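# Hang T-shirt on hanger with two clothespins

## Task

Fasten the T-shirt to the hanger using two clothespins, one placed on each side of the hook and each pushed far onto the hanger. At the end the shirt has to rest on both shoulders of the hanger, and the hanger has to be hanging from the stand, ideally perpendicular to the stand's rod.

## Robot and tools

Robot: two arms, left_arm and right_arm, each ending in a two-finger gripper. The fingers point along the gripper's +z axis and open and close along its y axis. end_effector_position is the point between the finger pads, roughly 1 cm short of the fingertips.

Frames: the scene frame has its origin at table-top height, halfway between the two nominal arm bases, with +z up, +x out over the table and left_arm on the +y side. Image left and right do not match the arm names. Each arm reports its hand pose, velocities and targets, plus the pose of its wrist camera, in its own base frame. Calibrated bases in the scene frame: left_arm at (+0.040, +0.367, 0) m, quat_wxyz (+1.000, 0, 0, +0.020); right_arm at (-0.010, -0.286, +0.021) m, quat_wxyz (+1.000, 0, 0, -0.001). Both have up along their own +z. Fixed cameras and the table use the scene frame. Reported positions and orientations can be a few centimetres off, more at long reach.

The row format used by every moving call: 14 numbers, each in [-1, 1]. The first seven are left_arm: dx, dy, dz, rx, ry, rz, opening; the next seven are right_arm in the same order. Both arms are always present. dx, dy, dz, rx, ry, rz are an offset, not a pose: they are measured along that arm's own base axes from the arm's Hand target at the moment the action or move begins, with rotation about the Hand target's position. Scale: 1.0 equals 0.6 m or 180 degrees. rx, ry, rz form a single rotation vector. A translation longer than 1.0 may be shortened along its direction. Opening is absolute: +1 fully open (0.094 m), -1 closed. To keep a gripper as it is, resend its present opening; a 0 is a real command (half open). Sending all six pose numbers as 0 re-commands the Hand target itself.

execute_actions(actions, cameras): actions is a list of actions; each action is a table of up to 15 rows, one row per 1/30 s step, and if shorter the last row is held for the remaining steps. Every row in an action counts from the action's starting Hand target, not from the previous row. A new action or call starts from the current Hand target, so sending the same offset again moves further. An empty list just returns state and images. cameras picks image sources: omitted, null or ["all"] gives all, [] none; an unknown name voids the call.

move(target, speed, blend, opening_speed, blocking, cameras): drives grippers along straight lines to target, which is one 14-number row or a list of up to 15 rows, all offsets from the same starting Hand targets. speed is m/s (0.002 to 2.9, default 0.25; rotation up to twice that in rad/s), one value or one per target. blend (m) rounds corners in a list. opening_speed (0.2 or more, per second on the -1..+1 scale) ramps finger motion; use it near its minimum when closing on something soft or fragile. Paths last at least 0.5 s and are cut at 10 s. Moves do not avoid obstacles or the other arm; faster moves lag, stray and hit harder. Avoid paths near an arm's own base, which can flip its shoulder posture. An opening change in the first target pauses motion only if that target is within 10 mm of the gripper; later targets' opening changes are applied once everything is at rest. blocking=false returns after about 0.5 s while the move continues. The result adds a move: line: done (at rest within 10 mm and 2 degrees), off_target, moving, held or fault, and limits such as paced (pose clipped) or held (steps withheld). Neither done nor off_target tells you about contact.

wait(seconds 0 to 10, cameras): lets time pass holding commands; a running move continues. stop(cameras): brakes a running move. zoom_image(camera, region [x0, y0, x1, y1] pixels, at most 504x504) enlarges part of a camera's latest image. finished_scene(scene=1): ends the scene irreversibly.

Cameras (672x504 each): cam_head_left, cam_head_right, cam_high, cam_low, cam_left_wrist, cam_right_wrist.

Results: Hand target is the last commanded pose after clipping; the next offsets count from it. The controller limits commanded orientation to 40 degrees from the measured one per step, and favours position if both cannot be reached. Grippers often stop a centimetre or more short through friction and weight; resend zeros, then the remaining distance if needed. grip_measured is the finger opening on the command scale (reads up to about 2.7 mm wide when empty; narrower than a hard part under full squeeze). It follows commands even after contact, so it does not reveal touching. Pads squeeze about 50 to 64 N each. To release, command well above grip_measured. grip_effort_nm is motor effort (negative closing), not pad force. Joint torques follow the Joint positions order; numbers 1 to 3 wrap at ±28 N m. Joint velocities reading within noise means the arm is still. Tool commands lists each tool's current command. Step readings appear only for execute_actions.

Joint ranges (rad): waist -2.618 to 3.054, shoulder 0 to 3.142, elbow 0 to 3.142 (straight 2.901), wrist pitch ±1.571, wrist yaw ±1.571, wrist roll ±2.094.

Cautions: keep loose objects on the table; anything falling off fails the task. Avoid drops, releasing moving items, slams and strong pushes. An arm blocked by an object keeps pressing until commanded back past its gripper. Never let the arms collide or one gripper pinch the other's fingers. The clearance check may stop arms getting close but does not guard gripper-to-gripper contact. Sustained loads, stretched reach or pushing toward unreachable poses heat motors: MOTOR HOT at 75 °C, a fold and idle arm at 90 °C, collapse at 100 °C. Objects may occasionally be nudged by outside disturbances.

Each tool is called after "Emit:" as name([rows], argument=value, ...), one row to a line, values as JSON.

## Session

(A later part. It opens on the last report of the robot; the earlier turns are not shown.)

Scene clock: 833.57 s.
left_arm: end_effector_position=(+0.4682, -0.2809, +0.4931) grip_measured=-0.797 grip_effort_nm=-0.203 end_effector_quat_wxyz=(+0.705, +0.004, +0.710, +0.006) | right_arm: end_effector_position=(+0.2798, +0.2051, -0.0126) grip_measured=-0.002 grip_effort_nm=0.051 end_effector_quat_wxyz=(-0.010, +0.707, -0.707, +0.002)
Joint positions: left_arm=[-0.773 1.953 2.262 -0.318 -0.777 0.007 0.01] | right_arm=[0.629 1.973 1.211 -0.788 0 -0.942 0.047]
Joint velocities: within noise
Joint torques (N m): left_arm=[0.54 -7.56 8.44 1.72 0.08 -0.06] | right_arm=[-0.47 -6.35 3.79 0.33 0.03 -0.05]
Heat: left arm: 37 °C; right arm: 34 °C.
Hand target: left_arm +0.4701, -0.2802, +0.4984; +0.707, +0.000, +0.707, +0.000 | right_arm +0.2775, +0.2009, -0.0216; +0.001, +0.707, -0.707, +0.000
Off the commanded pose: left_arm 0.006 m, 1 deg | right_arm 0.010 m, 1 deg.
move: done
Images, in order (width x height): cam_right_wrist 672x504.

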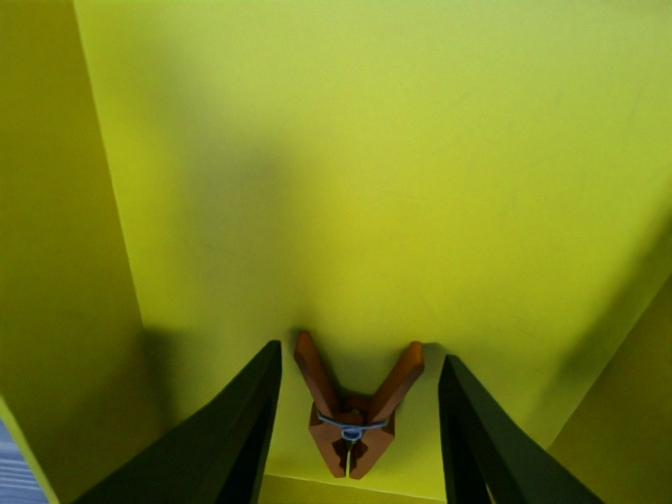

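Emit:
move(target=[0,0,0,0,0,0,-0.8, -0.002,-0.0092,-0.0133,0,0,0,0.0], speed=0.04, cameras=["cam_right_wrist"])

Emit:
zoom_image(camera="cam_right_wrist", region=[160, 200, 580, 504])

Scene clock: 849.27 s.
left_arm: end_effector_position=(+0.4682, -0.2809, +0.4930) grip_measured=-0.797 grip_effort_nm=-0.198 end_effector_quat_wxyz=(+0.705, +0.004, +0.710, +0.006) | right_arm: end_effector_position=(+0.2791, +0.2001, -0.0197) grip_measured=-0.002 grip_effort_nm=0.056 end_effector_quat_wxyz=(-0.012, +0.707, -0.707, +0.002)
Joint positions: left_arm=[-0.773 1.953 2.262 -0.318 -0.777 0.007 0.01] | right_arm=[0.619 1.973 1.178 -0.752 0 -0.953 0.047]
Joint velocities: within noise
Joint torques (N m): left_arm=[0.36 -7.5 8.29 1.71 0.12 -0.03] | right_arm=[-0.47 -6.08 3.79 0.35 0.02 -0.09]
Heat: left arm: 37 °C; right arm: 33 °C.
Hand target: left_arm +0.4701, -0.2802, +0.4984; +0.707, +0.001, +0.707, +0.000 | right_arm +0.2764, +0.1954, -0.0295; +0.001, +0.707, -0.707, +0.000
Off the commanded pose: left_arm 0.006 m, 1 deg | right_arm 0.011 m, 1 deg.
move: off_target (right_arm)
Images, in order (width x height): cam_right_wrist 672x504.

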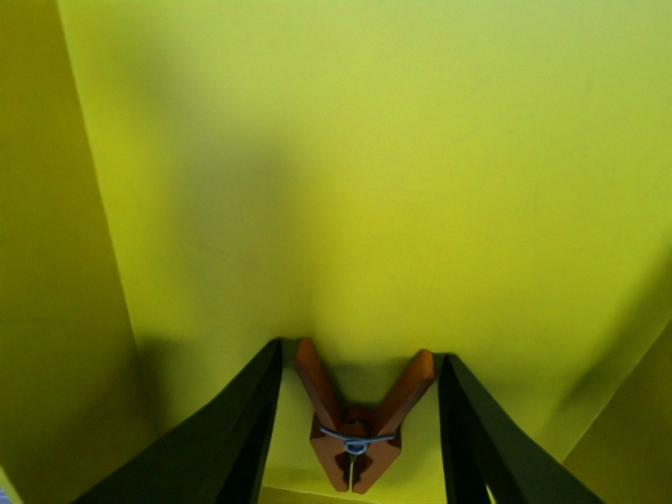

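Scaled by 1.200 from the camera's 672x504 image, which has a finer 960x720 frame.

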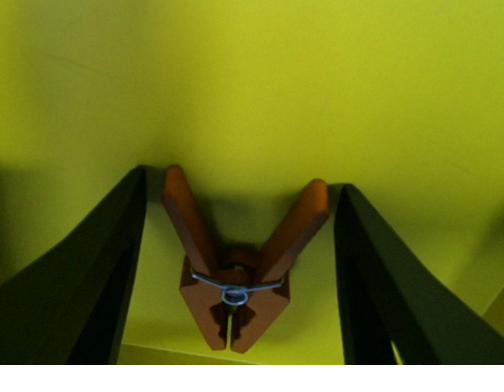

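Emit:
move(target=[0,0,0,0,0,0,-0.8, 0,0,0,0,0,0,-0.45], opening_speed=0.25, cameras=["cam_right_wrist"])

Emit:
zoom_image(camera="cam_right_wrist", region=[160, 200, 580, 504])

Scene clock: 862.93 s.
left_arm: end_effector_position=(+0.4682, -0.2809, +0.4930) grip_measured=-0.797 grip_effort_nm=-0.198 end_effector_quat_wxyz=(+0.705, +0.004, +0.710, +0.006) | right_arm: end_effector_position=(+0.2793, +0.2003, -0.0197) grip_measured=-0.446 grip_effort_nm=-0.237 end_effector_quat_wxyz=(-0.012, +0.708, -0.706, +0.002)
Joint positions: left_arm=[-0.773 1.953 2.262 -0.318 -0.777 0.007 0.01] | right_arm=[0.619 1.973 1.178 -0.751 0 -0.954 0.026]
Joint velocities: within noise
Joint torques (N m): left_arm=[0.59 -7.6 8.38 1.73 0.05 -0.06] | right_arm=[-0.47 -6.02 3.73 0.36 0.03 -0.05]
Heat: left arm: 37 °C; right arm: 33 °C.
Hand target: left_arm +0.4701, -0.2802, +0.4984; +0.707, +0.001, +0.707, +0.000 | right_arm +0.2764, +0.1954, -0.0295; +0.001, +0.707, -0.707, +0.000
Off the commanded pose: left_arm 0.006 m, 1 deg | right_arm 0.011 m, 2 deg.
move: off_target (right_arm)
Images, in order (width x height): cam_right_wrist 672x504.

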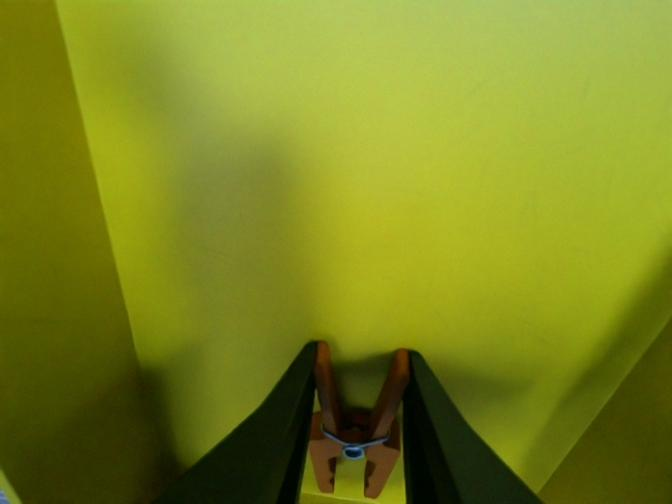

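Scaled by 1.200 from the camera's 672x504 image, which has a finer 960x720 frame.

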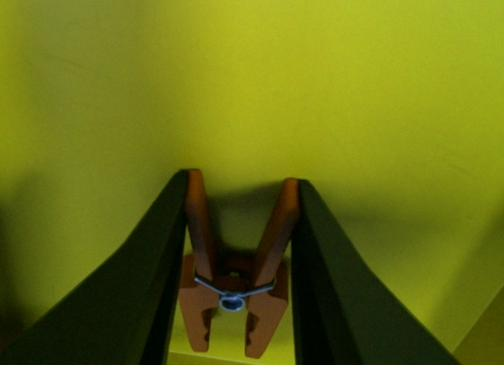

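Emit:
move(target=[0,0,0,0,0,0,-0.8, 0,0,0,0,0,0,-0.6], opening_speed=0.25, cameras=["cam_right_wrist"])

Emit:
move(target=[0,0,0,0,0,0,-0.8, 0,0,0.1333,0,0,0,-0.6], speed=0.12, cameras=["cam_right_wrist", "cam_high"])

Scene clock: 868.17 s.
left_arm: end_effector_position=(+0.4682, -0.2809, +0.4930) grip_measured=-0.797 grip_effort_nm=-0.193 end_effector_quat_wxyz=(+0.705, +0.004, +0.710, +0.006) | right_arm: end_effector_position=(+0.2793, +0.2003, -0.0197) grip_measured=-0.596 grip_effort_nm=-0.261 end_effector_quat_wxyz=(-0.012, +0.708, -0.706, +0.002)
Joint positions: left_arm=[-0.773 1.953 2.262 -0.318 -0.777 0.007 0.01] | right_arm=[0.619 1.973 1.178 -0.751 0 -0.954 0.019]
Joint velocities: within noise
Joint torques (N m): left_arm=[0.57 -7.66 8.21 1.67 0.04 -0.05] | right_arm=[-0.5 -6.01 3.71 0.36 0.04 -0.03]
Heat: left arm: 37 °C; right arm: 33 °C.
Hand target: left_arm +0.4701, -0.2802, +0.4984; +0.707, +0.001, +0.707, +0.000 | right_arm +0.2764, +0.1954, -0.0295; +0.001, +0.707, -0.707, +0.000
Off the commanded pose: left_arm 0.006 m, 1 deg | right_arm 0.011 m, 2 deg.
move: off_target (right_arm)
Images, in order (width x height): cam_right_wrist 672x504.

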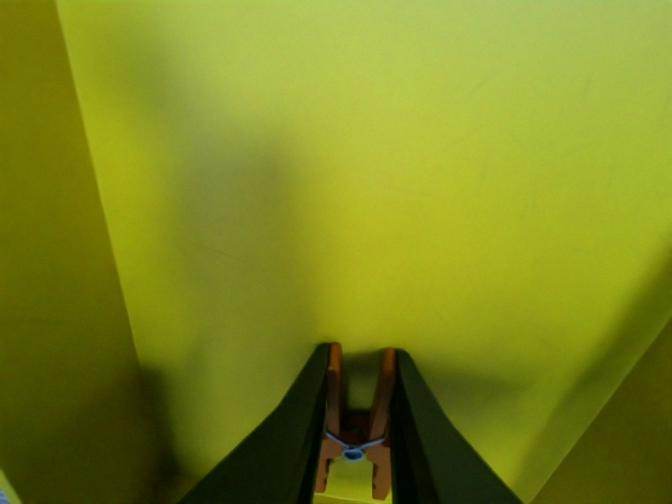

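Scene clock: 869.60 s.
left_arm: end_effector_position=(+0.4682, -0.2809, +0.4930) grip_measured=-0.797 grip_effort_nm=-0.193 end_effector_quat_wxyz=(+0.705, +0.004, +0.710, +0.006) | right_arm: end_effector_position=(+0.2693, +0.1932, +0.0359) grip_measured=-0.596 grip_effort_nm=-0.261 end_effector_quat_wxyz=(+0.021, +0.708, -0.706, -0.004)
Joint positions: left_arm=[-0.773 1.953 2.262 -0.318 -0.777 0.007 0.01] | right_arm=[0.619 1.897 1.315 -1.031 0 -0.954 0.019]
Joint velocities: within noise
Joint torques (N m): left_arm=[0.76 -7.54 8.49 1.72 0.09 -0.04] | right_arm=[-0.58 -9.78 6.37 0.04 0.02 -0.04]
Heat: left arm: 37 °C; right arm: 33 °C.
Hand target: left_arm +0.4701, -0.2802, +0.4984; +0.707, +0.001, +0.707, +0.000 | right_arm +0.2764, +0.1954, +0.0505; +0.001, +0.707, -0.707, +0.000
Off the commanded pose: left_arm 0.006 m, 1 deg | right_arm 0.016 m, 2 deg.
move: off_target (right_arm)
Images, in order (width x height): cam_high 672x504, cam_right_wrist 672x504.

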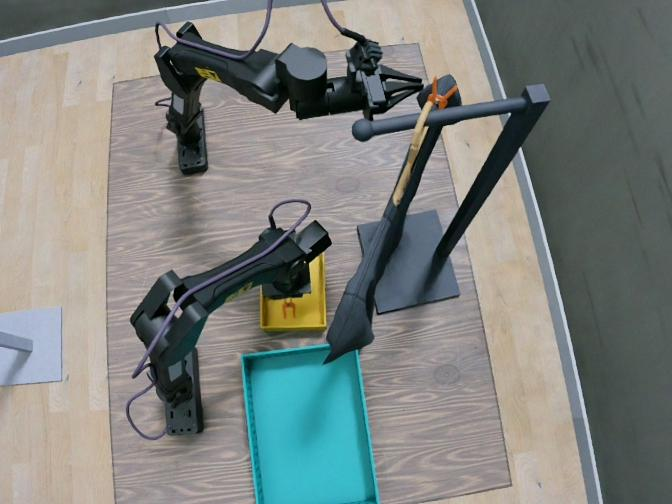

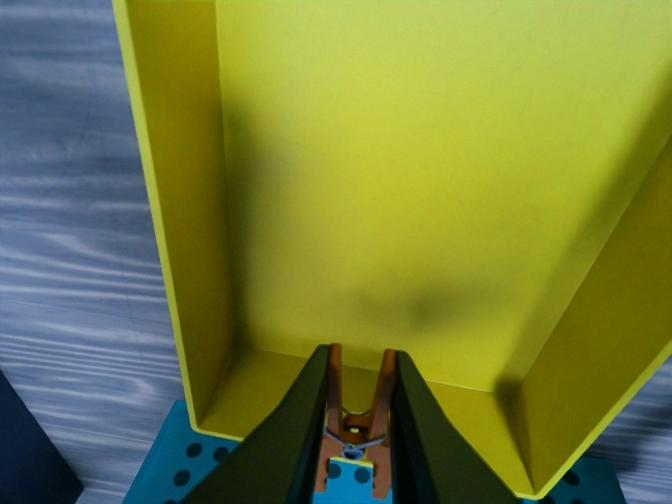

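Emit:
move([
  [0,0,0,0,0,0,-0.8, -0.0107,-0.0257,0.1658,0,0,0,-0.6],
  [0,0,0,0,0,0,-0.8, -0.0607,-0.1923,0.4992,0.1925,-0.1925,-0.1925,-0.6],
  [0,0,0,0,0,0,-0.8, -0.0607,-0.359,0.7492,0.3849,-0.3849,-0.3849,-0.6],
], speed=0.3, blend=[0.03, 0.05, 0], cameras=["cam_head_left", "cam_high", "cam_right_wrist"])

Scene clock: 900.83 s.
left_arm: end_effector_position=(+0.4682, -0.2809, +0.4930) grip_measured=-0.797 grip_effort_nm=-0.198 end_effector_quat_wxyz=(+0.705, +0.004, +0.710, +0.006) | right_arm: end_effector_position=(+0.2425, -0.0217, +0.4988) grip_measured=-0.596 grip_effort_nm=-0.252 end_effector_quat_wxyz=(+0.702, -0.001, +0.712, -0.001)
Joint positions: left_arm=[-0.773 1.953 2.262 -0.318 -0.777 0.007 0.01] | right_arm=[-0.34 0.801 1.438 -0.651 -0.34 -0.006 0.019]
Joint velocities: within noise
Joint torques (N m): left_arm=[0.4 -7.34 8.12 1.69 0.11 -0.03] | right_arm=[0.44 0.54 3.93 2.01 0.06 0.06]
Heat: left arm: 37 °C; right arm: 35 °C.
Hand target: left_arm +0.4701, -0.2802, +0.4984; +0.707, +0.001, +0.707, +0.000 | right_arm +0.2401, -0.0201, +0.4999; +0.707, +0.000, +0.708, +0.000
Off the commanded pose: left_arm 0.006 m, 1 deg | right_arm 0.003 m, 1 deg.
move: done
Images, in order (width x height): cam_head_left 672x504, cam_high 672x504, cam_right_wrist 672x504.

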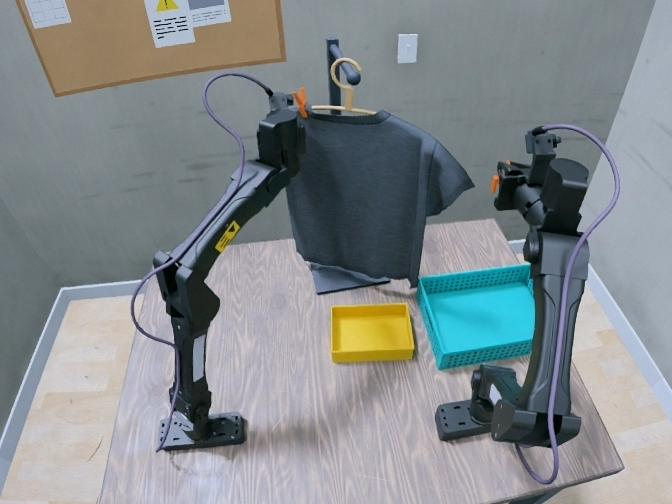

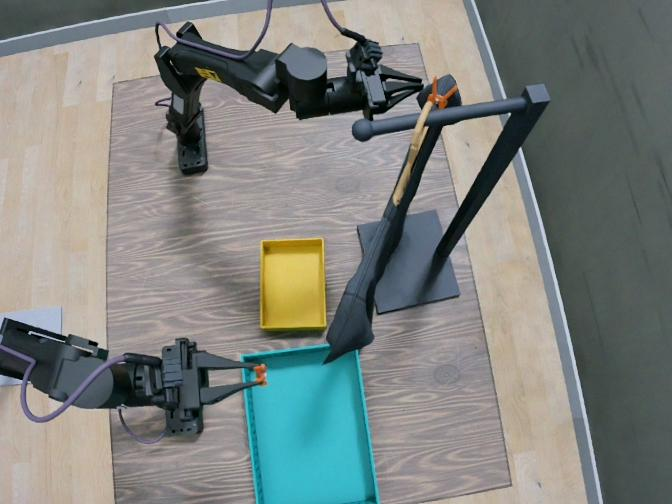

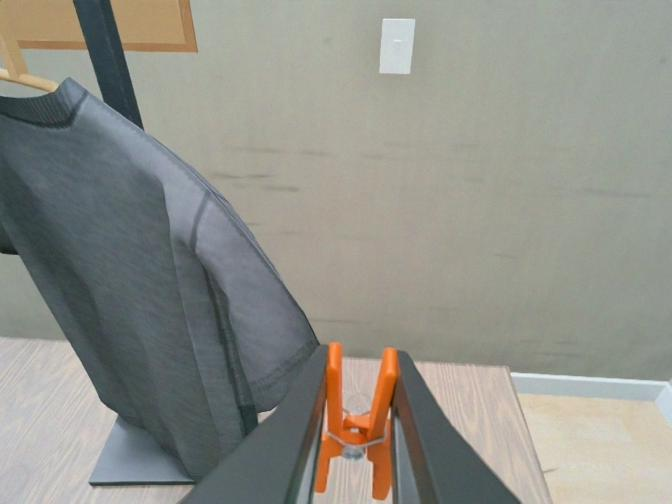

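Emit:
move([
  [0,0,0,0,0,0,-0.8, 0.0498,-0.0498,0.1502,0.0297,-0.0501,0.1686,-0.6],
  [0,0,0,0,0,0,-0.8, 0.2165,0.0835,0.1668,0.0594,-0.1002,0.3373,-0.6],
], speed=0.25, blend=[0.03, 0], cameras=["cam_head_left", "cam_high", "cam_right_wrist"])

Scene clock: 929.73 s.
left_arm: end_effector_position=(+0.4682, -0.2809, +0.4930) grip_measured=-0.797 grip_effort_nm=-0.203 end_effector_quat_wxyz=(+0.705, +0.003, +0.710, +0.006) | right_arm: end_effector_position=(+0.3681, +0.0303, +0.5946) grip_measured=-0.596 grip_effort_nm=-0.256 end_effector_quat_wxyz=(+0.697, -0.292, +0.504, +0.418)
Joint positions: left_arm=[-0.773 1.953 2.262 -0.318 -0.777 0.007 0.01] | right_arm=[-0.392 1.69 1.812 1.127 -1.224 1.245 0.019]
Joint velocities: within noise
Joint torques (N m): left_arm=[0.47 -7.58 8.32 1.67 0.09 -0.06] | right_arm=[0.43 -4.52 6.87 0.38 0.65 0.09]
Heat: left arm: 37 °C; right arm: 34 °C.
Hand target: left_arm +0.4701, -0.2802, +0.4984; +0.707, +0.000, +0.707, +0.000 | right_arm +0.3700, +0.0301, +0.6000; +0.704, -0.293, +0.494, +0.418
Off the commanded pose: left_arm 0.006 m, 1 deg | right_arm 0.006 m, 1 deg.
move: done
Images, in order (width x height): cam_head_left 672x504, cam_high 672x504, cam_right_wrist 672x504.

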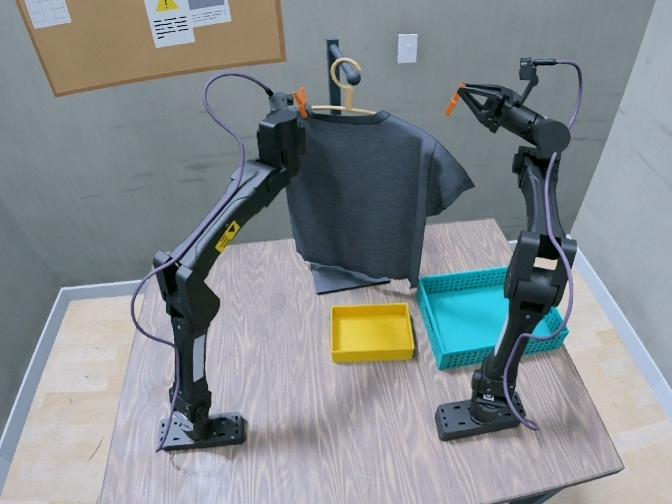

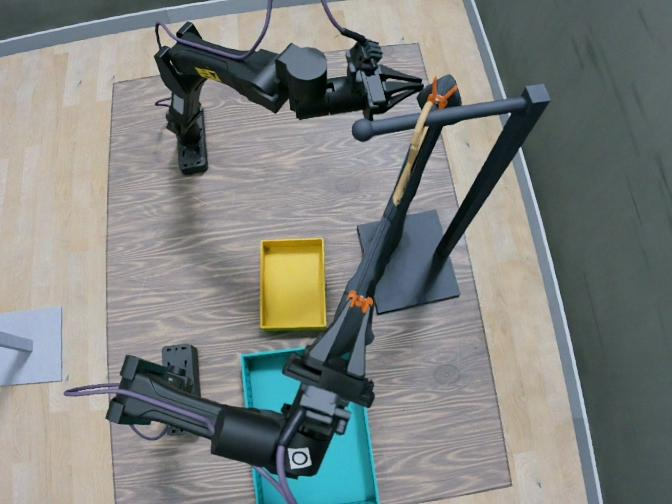

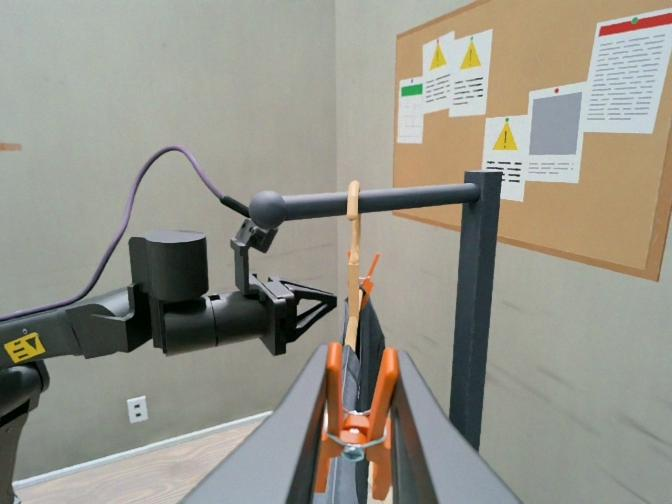

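Emit:
zoom_image(camera="cam_right_wrist", region=[256, 230, 456, 504])

Scaled by 1.839 from the camera's 672x504 image, which has a finer 960x720 frame.

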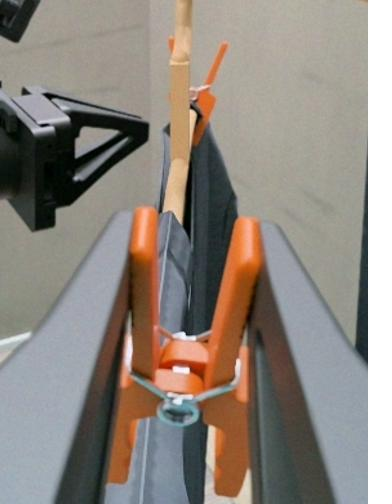

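Emit:
move(target=[0,0,0,0,0,0,-0.8, 0.0785,0.1615,-0.0050,0,0,0,-0.6], speed=0.12, cameras=["cam_head_left", "cam_high", "cam_right_wrist"])

Emit:
zoom_image(camera="cam_right_wrist", region=[236, 230, 476, 504])

Scene clock: 952.60 s.
left_arm: end_effector_position=(+0.4682, -0.2809, +0.4930) grip_measured=-0.797 grip_effort_nm=-0.198 end_effector_quat_wxyz=(+0.704, +0.004, +0.710, +0.006) | right_arm: end_effector_position=(+0.4142, +0.1273, +0.5915) grip_measured=-0.596 grip_effort_nm=-0.256 end_effector_quat_wxyz=(+0.698, -0.295, +0.498, +0.422)
Joint positions: left_arm=[-0.773 1.953 2.262 -0.319 -0.777 0.007 0.01] | right_arm=[-0.066 1.695 1.892 0.505 -1.034 0.638 0.019]
Joint velocities: within noise
Joint torques (N m): left_arm=[0.47 -7.47 8.09 1.71 0.1 -0.05] | right_arm=[0.18 -5.26 7.62 1.03 0.44 -0.05]
Heat: left arm: 37 °C; right arm: 34 °C.
Hand target: left_arm +0.4701, -0.2802, +0.4984; +0.707, +0.000, +0.707, +0.000 | right_arm +0.4171, +0.1271, +0.5970; +0.704, -0.293, +0.494, +0.418
Off the commanded pose: left_arm 0.006 m, 1 deg | right_arm 0.006 m, 1 deg.
move: done
Images, in order (width x height): cam_head_left 672x504, cam_high 672x504, cam_right_wrist 672x504.

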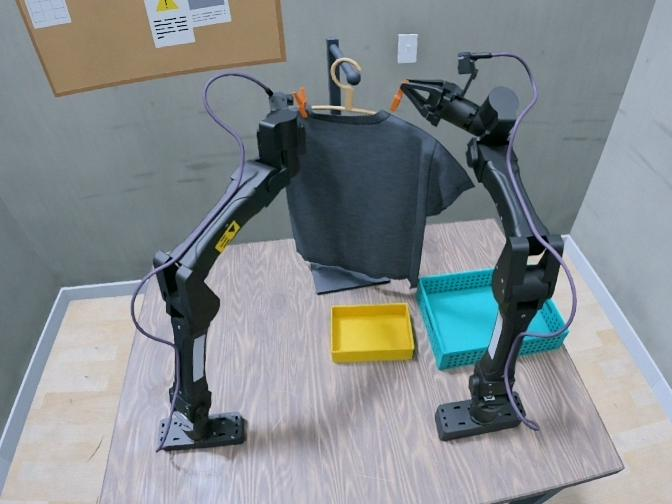

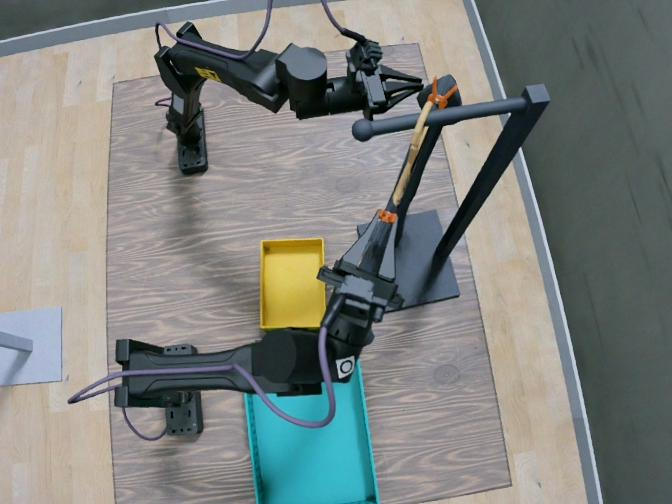

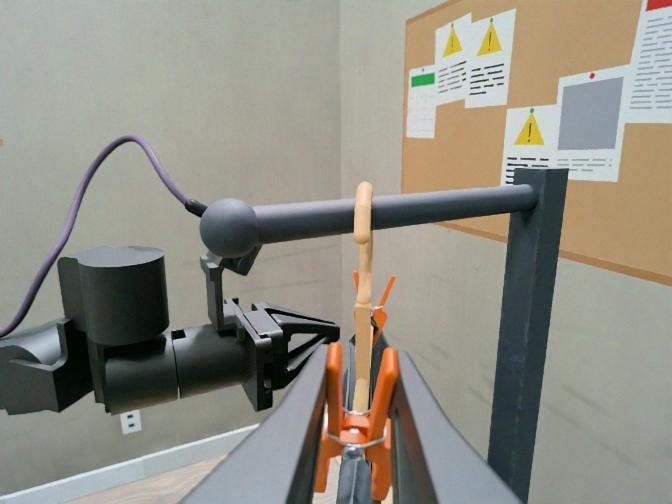

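Scaled by 1.839 from the camera's 672x504 image, which has a finer 960x720 frame.

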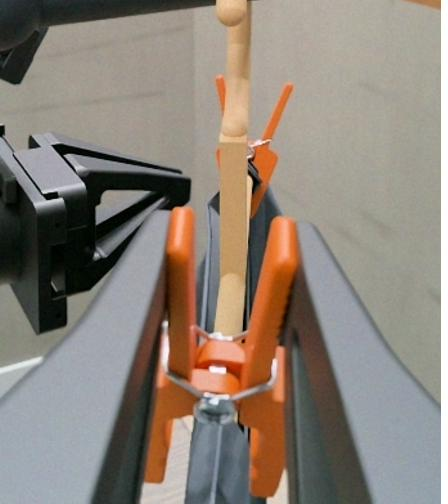

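Emit:
move(target=[0,0,0,0,0,0,-0.8, 0.0072,0.0143,-0.0473,0,0,0,-0.67], speed=0.06, opening_speed=0.25, cameras=["cam_head_left", "cam_head_right", "cam_right_wrist"])

Emit:
zoom_image(camera="cam_right_wrist", region=[236, 230, 476, 504])

Emit:
zoom_image(camera="cam_head_left", region=[290, 40, 490, 190])

Scene clock: 971.30 s.
left_arm: end_effector_position=(+0.4682, -0.2809, +0.4930) grip_measured=-0.797 grip_effort_nm=-0.203 end_effector_quat_wxyz=(+0.704, +0.004, +0.710, +0.006) | right_arm: end_effector_position=(+0.4279, +0.1339, +0.5623) grip_measured=-0.664 grip_effort_nm=-0.369 end_effector_quat_wxyz=(+0.696, -0.291, +0.502, +0.422)
Joint positions: left_arm=[-0.773 1.953 2.262 -0.319 -0.777 0.007 0.01] | right_arm=[-0.043 1.695 1.779 0.58 -1.013 0.606 0.016]
Joint velocities: within noise
Joint torques (N m): left_arm=[0.44 -7.46 8.16 1.73 0.04 -0.01] | right_arm=[0.4 -7.86 4.94 1.27 0.41 -0.07]
Heat: left arm: 37 °C; right arm: 36 °C.
Hand target: left_arm +0.4701, -0.2802, +0.4984; +0.707, +0.000, +0.707, +0.000 | right_arm +0.4213, +0.1357, +0.5687; +0.704, -0.294, +0.493, +0.418
Off the commanded pose: left_arm 0.006 m, 1 deg | right_arm 0.009 m, 1 deg.
move: done
Images, in order (width x height): cam_head_left 672x504, cam_head_right 672x504, cam_right_wrist 672x504.

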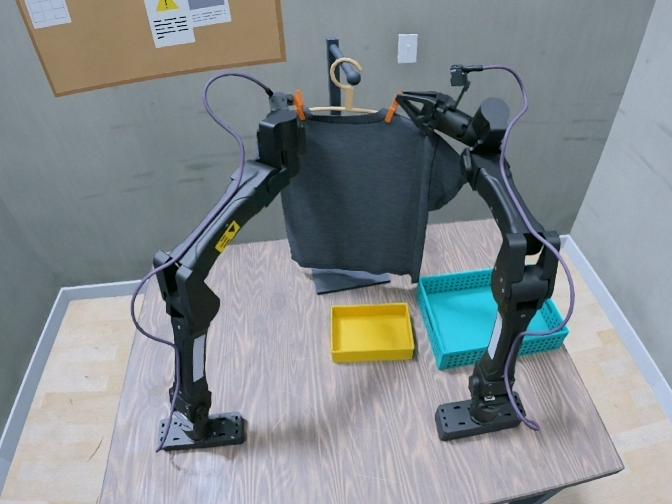

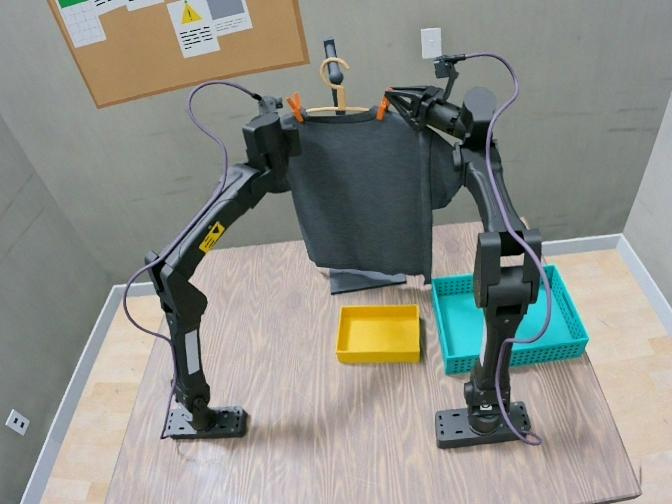

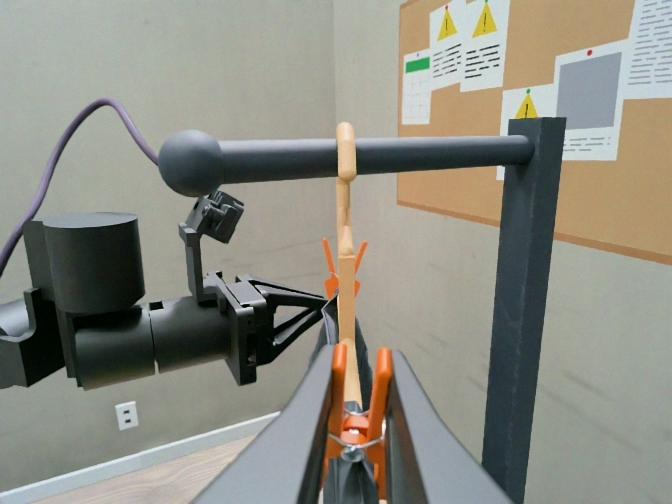

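Scaled by 1.839 from the camera's 672x504 image, which has a finer 960x720 frame.

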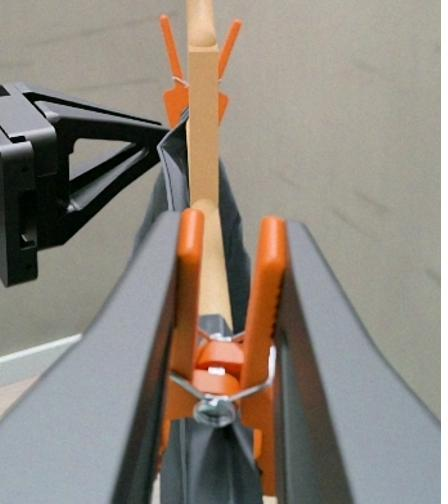

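Scaled by 2.520 from the camera's 672x504 image, which has a finer 960x720 frame.

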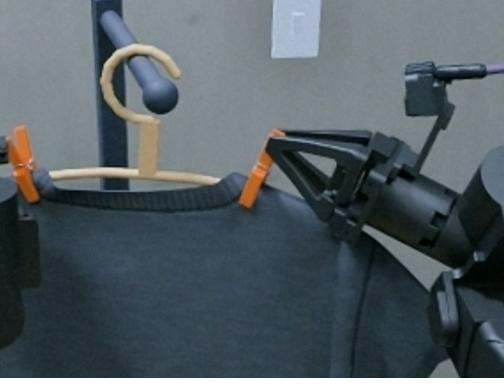

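Emit:
move(target=[0,0,0,0,0,0,-0.8, -0.001,0.0088,-0.0283,0,0,0,-0.68], speed=0.05, opening_speed=0.25, cameras=["cam_head_left", "cam_right_wrist"])

Emit:
zoom_image(camera="cam_right_wrist", region=[236, 230, 476, 504])

Emit:
zoom_image(camera="cam_head_left", region=[330, 60, 450, 150])

Scene clock: 990.13 s.
left_arm: end_effector_position=(+0.4682, -0.2809, +0.4930) grip_measured=-0.797 grip_effort_nm=-0.203 end_effector_quat_wxyz=(+0.704, +0.004, +0.710, +0.006) | right_arm: end_effector_position=(+0.4345, +0.1388, +0.5398) grip_measured=-0.673 grip_effort_nm=-0.427 end_effector_quat_wxyz=(+0.694, -0.288, +0.506, +0.424)
Joint positions: left_arm=[-0.773 1.953 2.262 -0.319 -0.777 0.007 0.01] | right_arm=[-0.028 1.689 1.687 0.641 -0.998 0.588 0.015]
Joint velocities: within noise
Joint torques (N m): left_arm=[0.39 -7.61 8.27 1.73 0.11 -0.07] | right_arm=[0.42 -9.32 4.97 1.24 0.35 -0.05]
Heat: left arm: 37 °C; right arm: 34 °C.
Hand target: left_arm +0.4701, -0.2802, +0.4984; +0.707, +0.000, +0.707, +0.000 | right_arm +0.4207, +0.1409, +0.5517; +0.704, -0.294, +0.493, +0.418
Off the commanded pose: left_arm 0.006 m, 1 deg | right_arm 0.018 m, 2 deg.
move: off_target (right_arm)
Images, in order (width x height): cam_head_left 672x504, cam_right_wrist 672x504.

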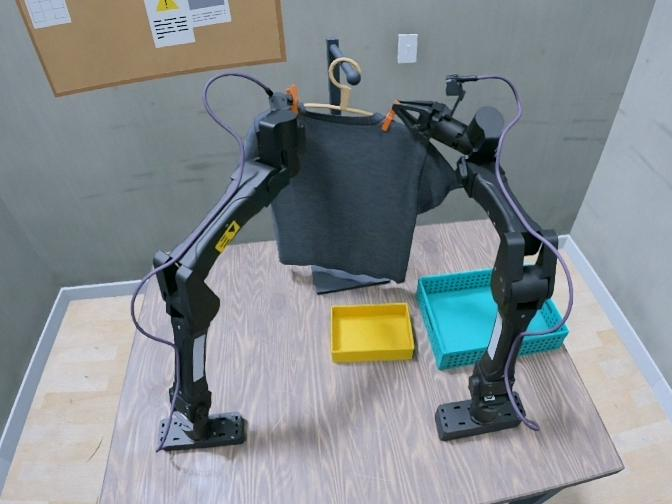

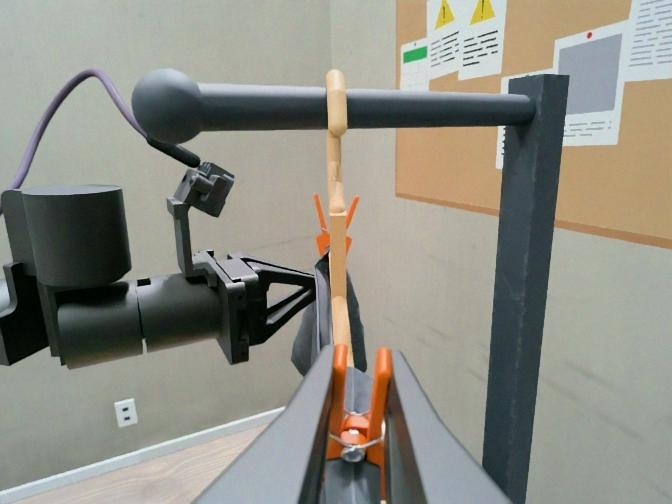

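Scaled by 1.839 from the camera's 672x504 image, which has a finer 960x720 frame.

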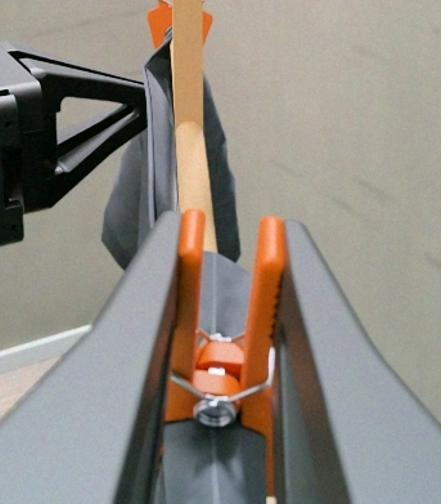

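Scaled by 4.200 from the camera's 672x504 image, which has a finer 960x720 frame.

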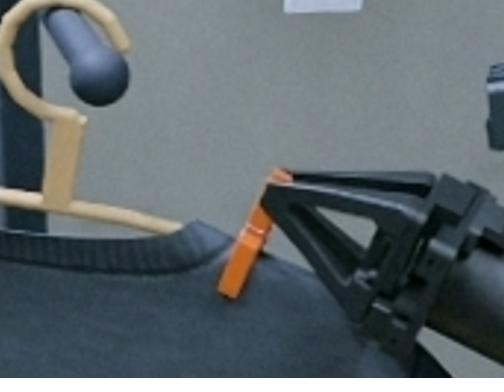

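Emit:
zoom_image(camera="cam_right_wrist", region=[306, 340, 406, 504])

Emit:
zoom_image(camera="cam_head_left", region=[370, 90, 410, 140])

Emit:
wait(seconds=0, cameras=["cam_head_right", "cam_high"])

Scaled by 3.073 from the camera's 672x504 image, which has a finer 960x720 frame.

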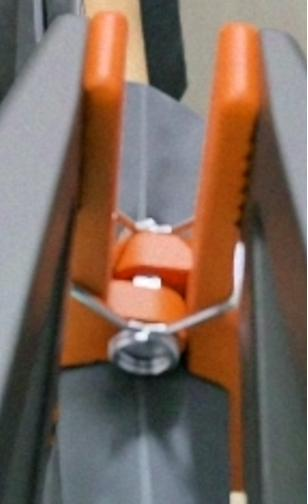

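Scaled by 10.080 from the camera's 672x504 image, which has a finer 960x720 frame.

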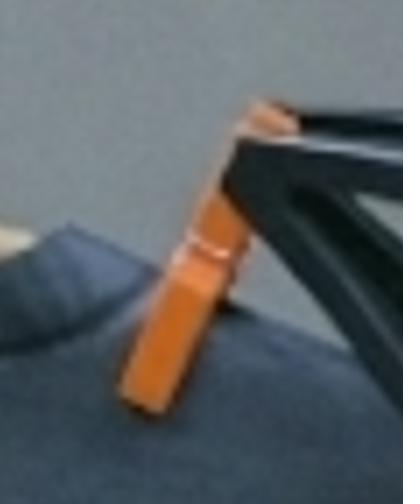

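Scene clock: 994.10 s.
left_arm: end_effector_position=(+0.4682, -0.2809, +0.4930) grip_measured=-0.797 grip_effort_nm=-0.208 end_effector_quat_wxyz=(+0.704, +0.004, +0.710, +0.006) | right_arm: end_effector_position=(+0.4345, +0.1388, +0.5398) grip_measured=-0.673 grip_effort_nm=-0.432 end_effector_quat_wxyz=(+0.694, -0.288, +0.506, +0.424)
Joint positions: left_arm=[-0.773 1.953 2.262 -0.319 -0.777 0.007 0.01] | right_arm=[-0.028 1.689 1.687 0.641 -0.998 0.588 0.015]
Joint velocities: within noise
Joint torques (N m): left_arm=[0.65 -7.5 8.46 1.74 0.08 -0.02] | right_arm=[0.51 -9.4 5.08 1.24 0.35 -0.06]
Heat: left arm: 37 °C; right arm: 34 °C.
Hand target: left_arm +0.4701, -0.2802, +0.4984; +0.707, +0.000, +0.707, +0.000 | right_arm +0.4207, +0.1409, +0.5517; +0.704, -0.294, +0.493, +0.418
Tool commands: left_gripper/opening=-0.8 right_gripper/opening=-0.68
Off the commanded pose: left_arm 0.006 m, 1 deg | right_arm 0.018 m, 2 deg.
Images, in order (width x height): cam_head_right 672x504, cam_high 672x504.

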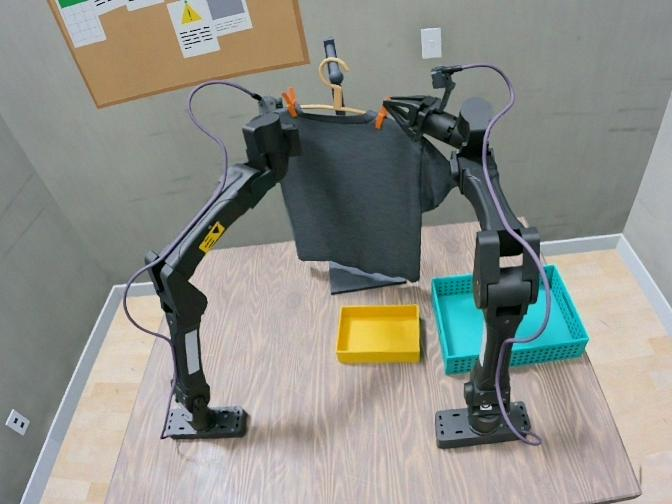

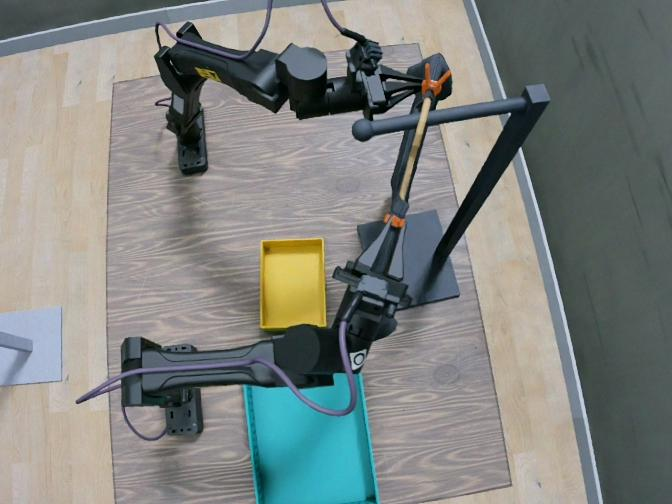

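Emit:
move(target=[0,0,0,0,0,0,-0.8, -0.0067,0.005,-0.0167,0,0,0,-0.68], speed=0.05, cameras=["cam_head_left", "cam_right_wrist"])

Emit:
zoom_image(camera="cam_right_wrist", region=[276, 300, 436, 504])

Emit:
zoom_image(camera="cam_head_left", region=[350, 80, 430, 150])

Scene clock: 1006.03 s.
left_arm: end_effector_position=(+0.4682, -0.2809, +0.4930) grip_measured=-0.797 grip_effort_nm=-0.198 end_effector_quat_wxyz=(+0.704, +0.004, +0.710, +0.006) | right_arm: end_effector_position=(+0.4296, +0.1416, +0.5320) grip_measured=-0.673 grip_effort_nm=-0.437 end_effector_quat_wxyz=(+0.696, -0.288, +0.504, +0.422)
Joint positions: left_arm=[-0.773 1.953 2.262 -0.319 -0.777 0.007 0.01] | right_arm=[-0.019 1.663 1.624 0.676 -0.989 0.579 0.015]
Joint velocities: within noise
Joint torques (N m): left_arm=[0.46 -7.51 8.08 1.74 0.09 -0.02] | right_arm=[0.55 -9.2 4.79 1.23 0.35 -0.07]
Heat: left arm: 37 °C; right arm: 34 °C.
Hand target: left_arm +0.4701, -0.2802, +0.4984; +0.707, +0.000, +0.707, +0.000 | right_arm +0.4166, +0.1440, +0.5418; +0.704, -0.294, +0.493, +0.418
Off the commanded pose: left_arm 0.006 m, 1 deg | right_arm 0.016 m, 2 deg.
move: off_target (right_arm)
Images, in order (width x height): cam_head_left 672x504, cam_right_wrist 672x504.

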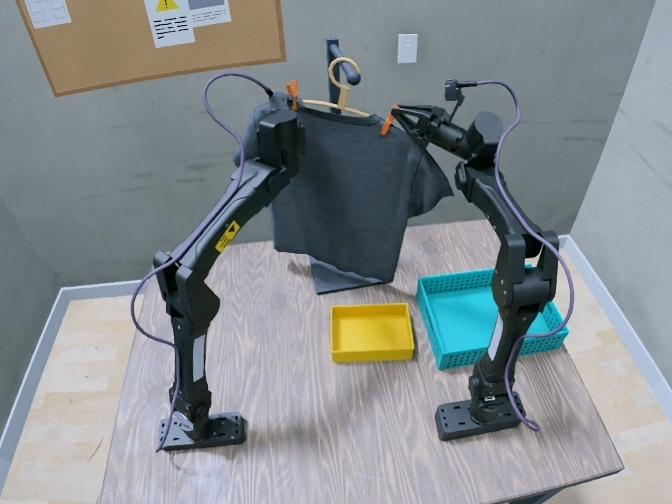

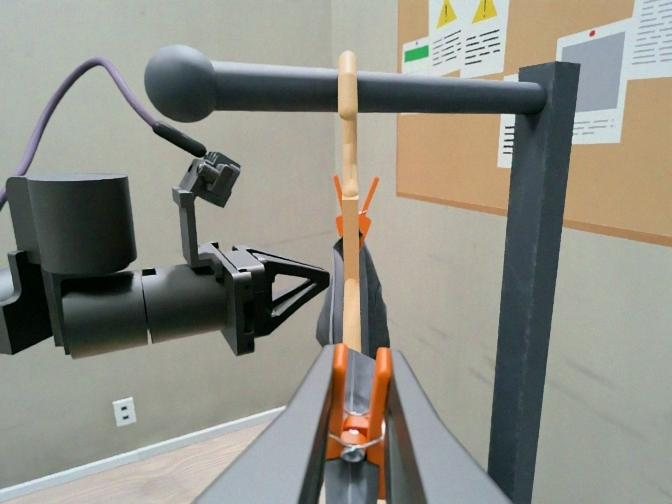

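Scaled by 2.471 from the camera's 672x504 image, which has a finer 960x720 frame.

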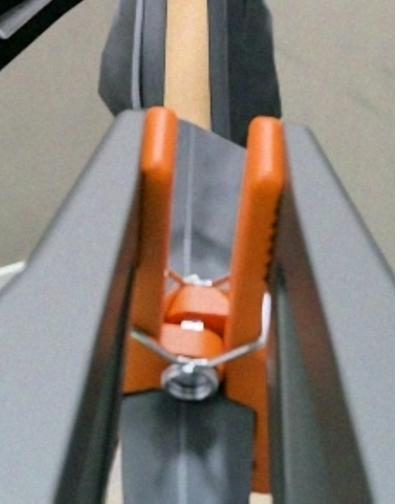

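Scaled by 6.300 from the camera's 672x504 image, which has a finer 960x720 frame.

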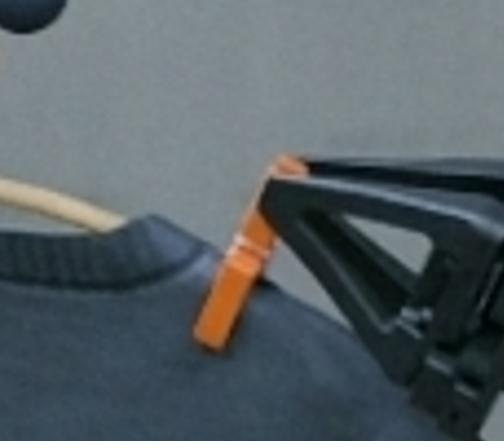

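Emit:
move(target=[0,0,0,0,0,0,-0.8, 0,0,0,0,0,0,0.1], opening_speed=0.35, cameras=["cam_head_left", "cam_right_wrist"])

Emit:
zoom_image(camera="cam_right_wrist", region=[256, 280, 456, 504])

Scene clock: 1013.97 s.
left_arm: end_effector_position=(+0.4682, -0.2809, +0.4930) grip_measured=-0.797 grip_effort_nm=-0.203 end_effector_quat_wxyz=(+0.704, +0.004, +0.710, +0.006) | right_arm: end_effector_position=(+0.4296, +0.1416, +0.5321) grip_measured=+0.098 grip_effort_nm=0.046 end_effector_quat_wxyz=(+0.697, -0.289, +0.503, +0.422)
Joint positions: left_arm=[-0.773 1.953 2.262 -0.319 -0.777 0.007 0.01] | right_arm=[-0.019 1.663 1.624 0.677 -0.989 0.578 0.052]
Joint velocities: within noise
Joint torques (N m): left_arm=[0.53 -7.71 8.35 1.69 0.06 -0.03] | right_arm=[0.51 -9.18 4.74 1.2 0.32 -0.08]
Heat: left arm: 37 °C; right arm: 34 °C.
Hand target: left_arm +0.4701, -0.2802, +0.4984; +0.707, +0.000, +0.707, +0.000 | right_arm +0.4166, +0.1440, +0.5418; +0.704, -0.294, +0.493, +0.418
Off the commanded pose: left_arm 0.006 m, 1 deg | right_arm 0.016 m, 2 deg.
move: off_target (right_arm)
Images, in order (width x height): cam_head_left 672x504, cam_right_wrist 672x504.

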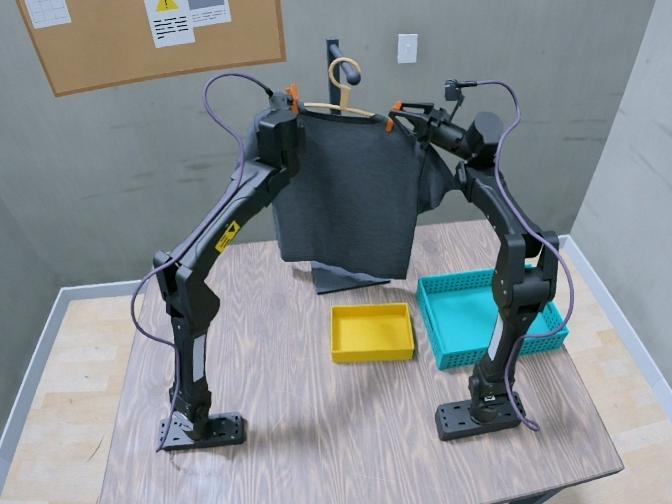

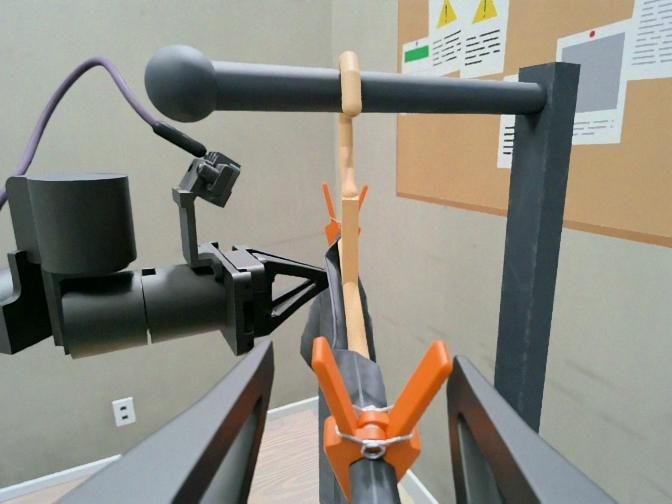

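Scaled by 2.250 from the camera's 672x504 image, which has a finer 960x720 frame.

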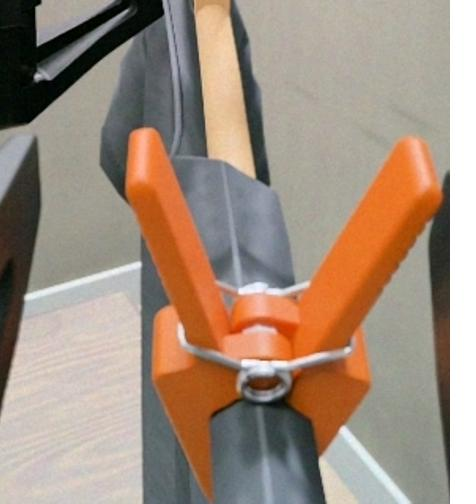

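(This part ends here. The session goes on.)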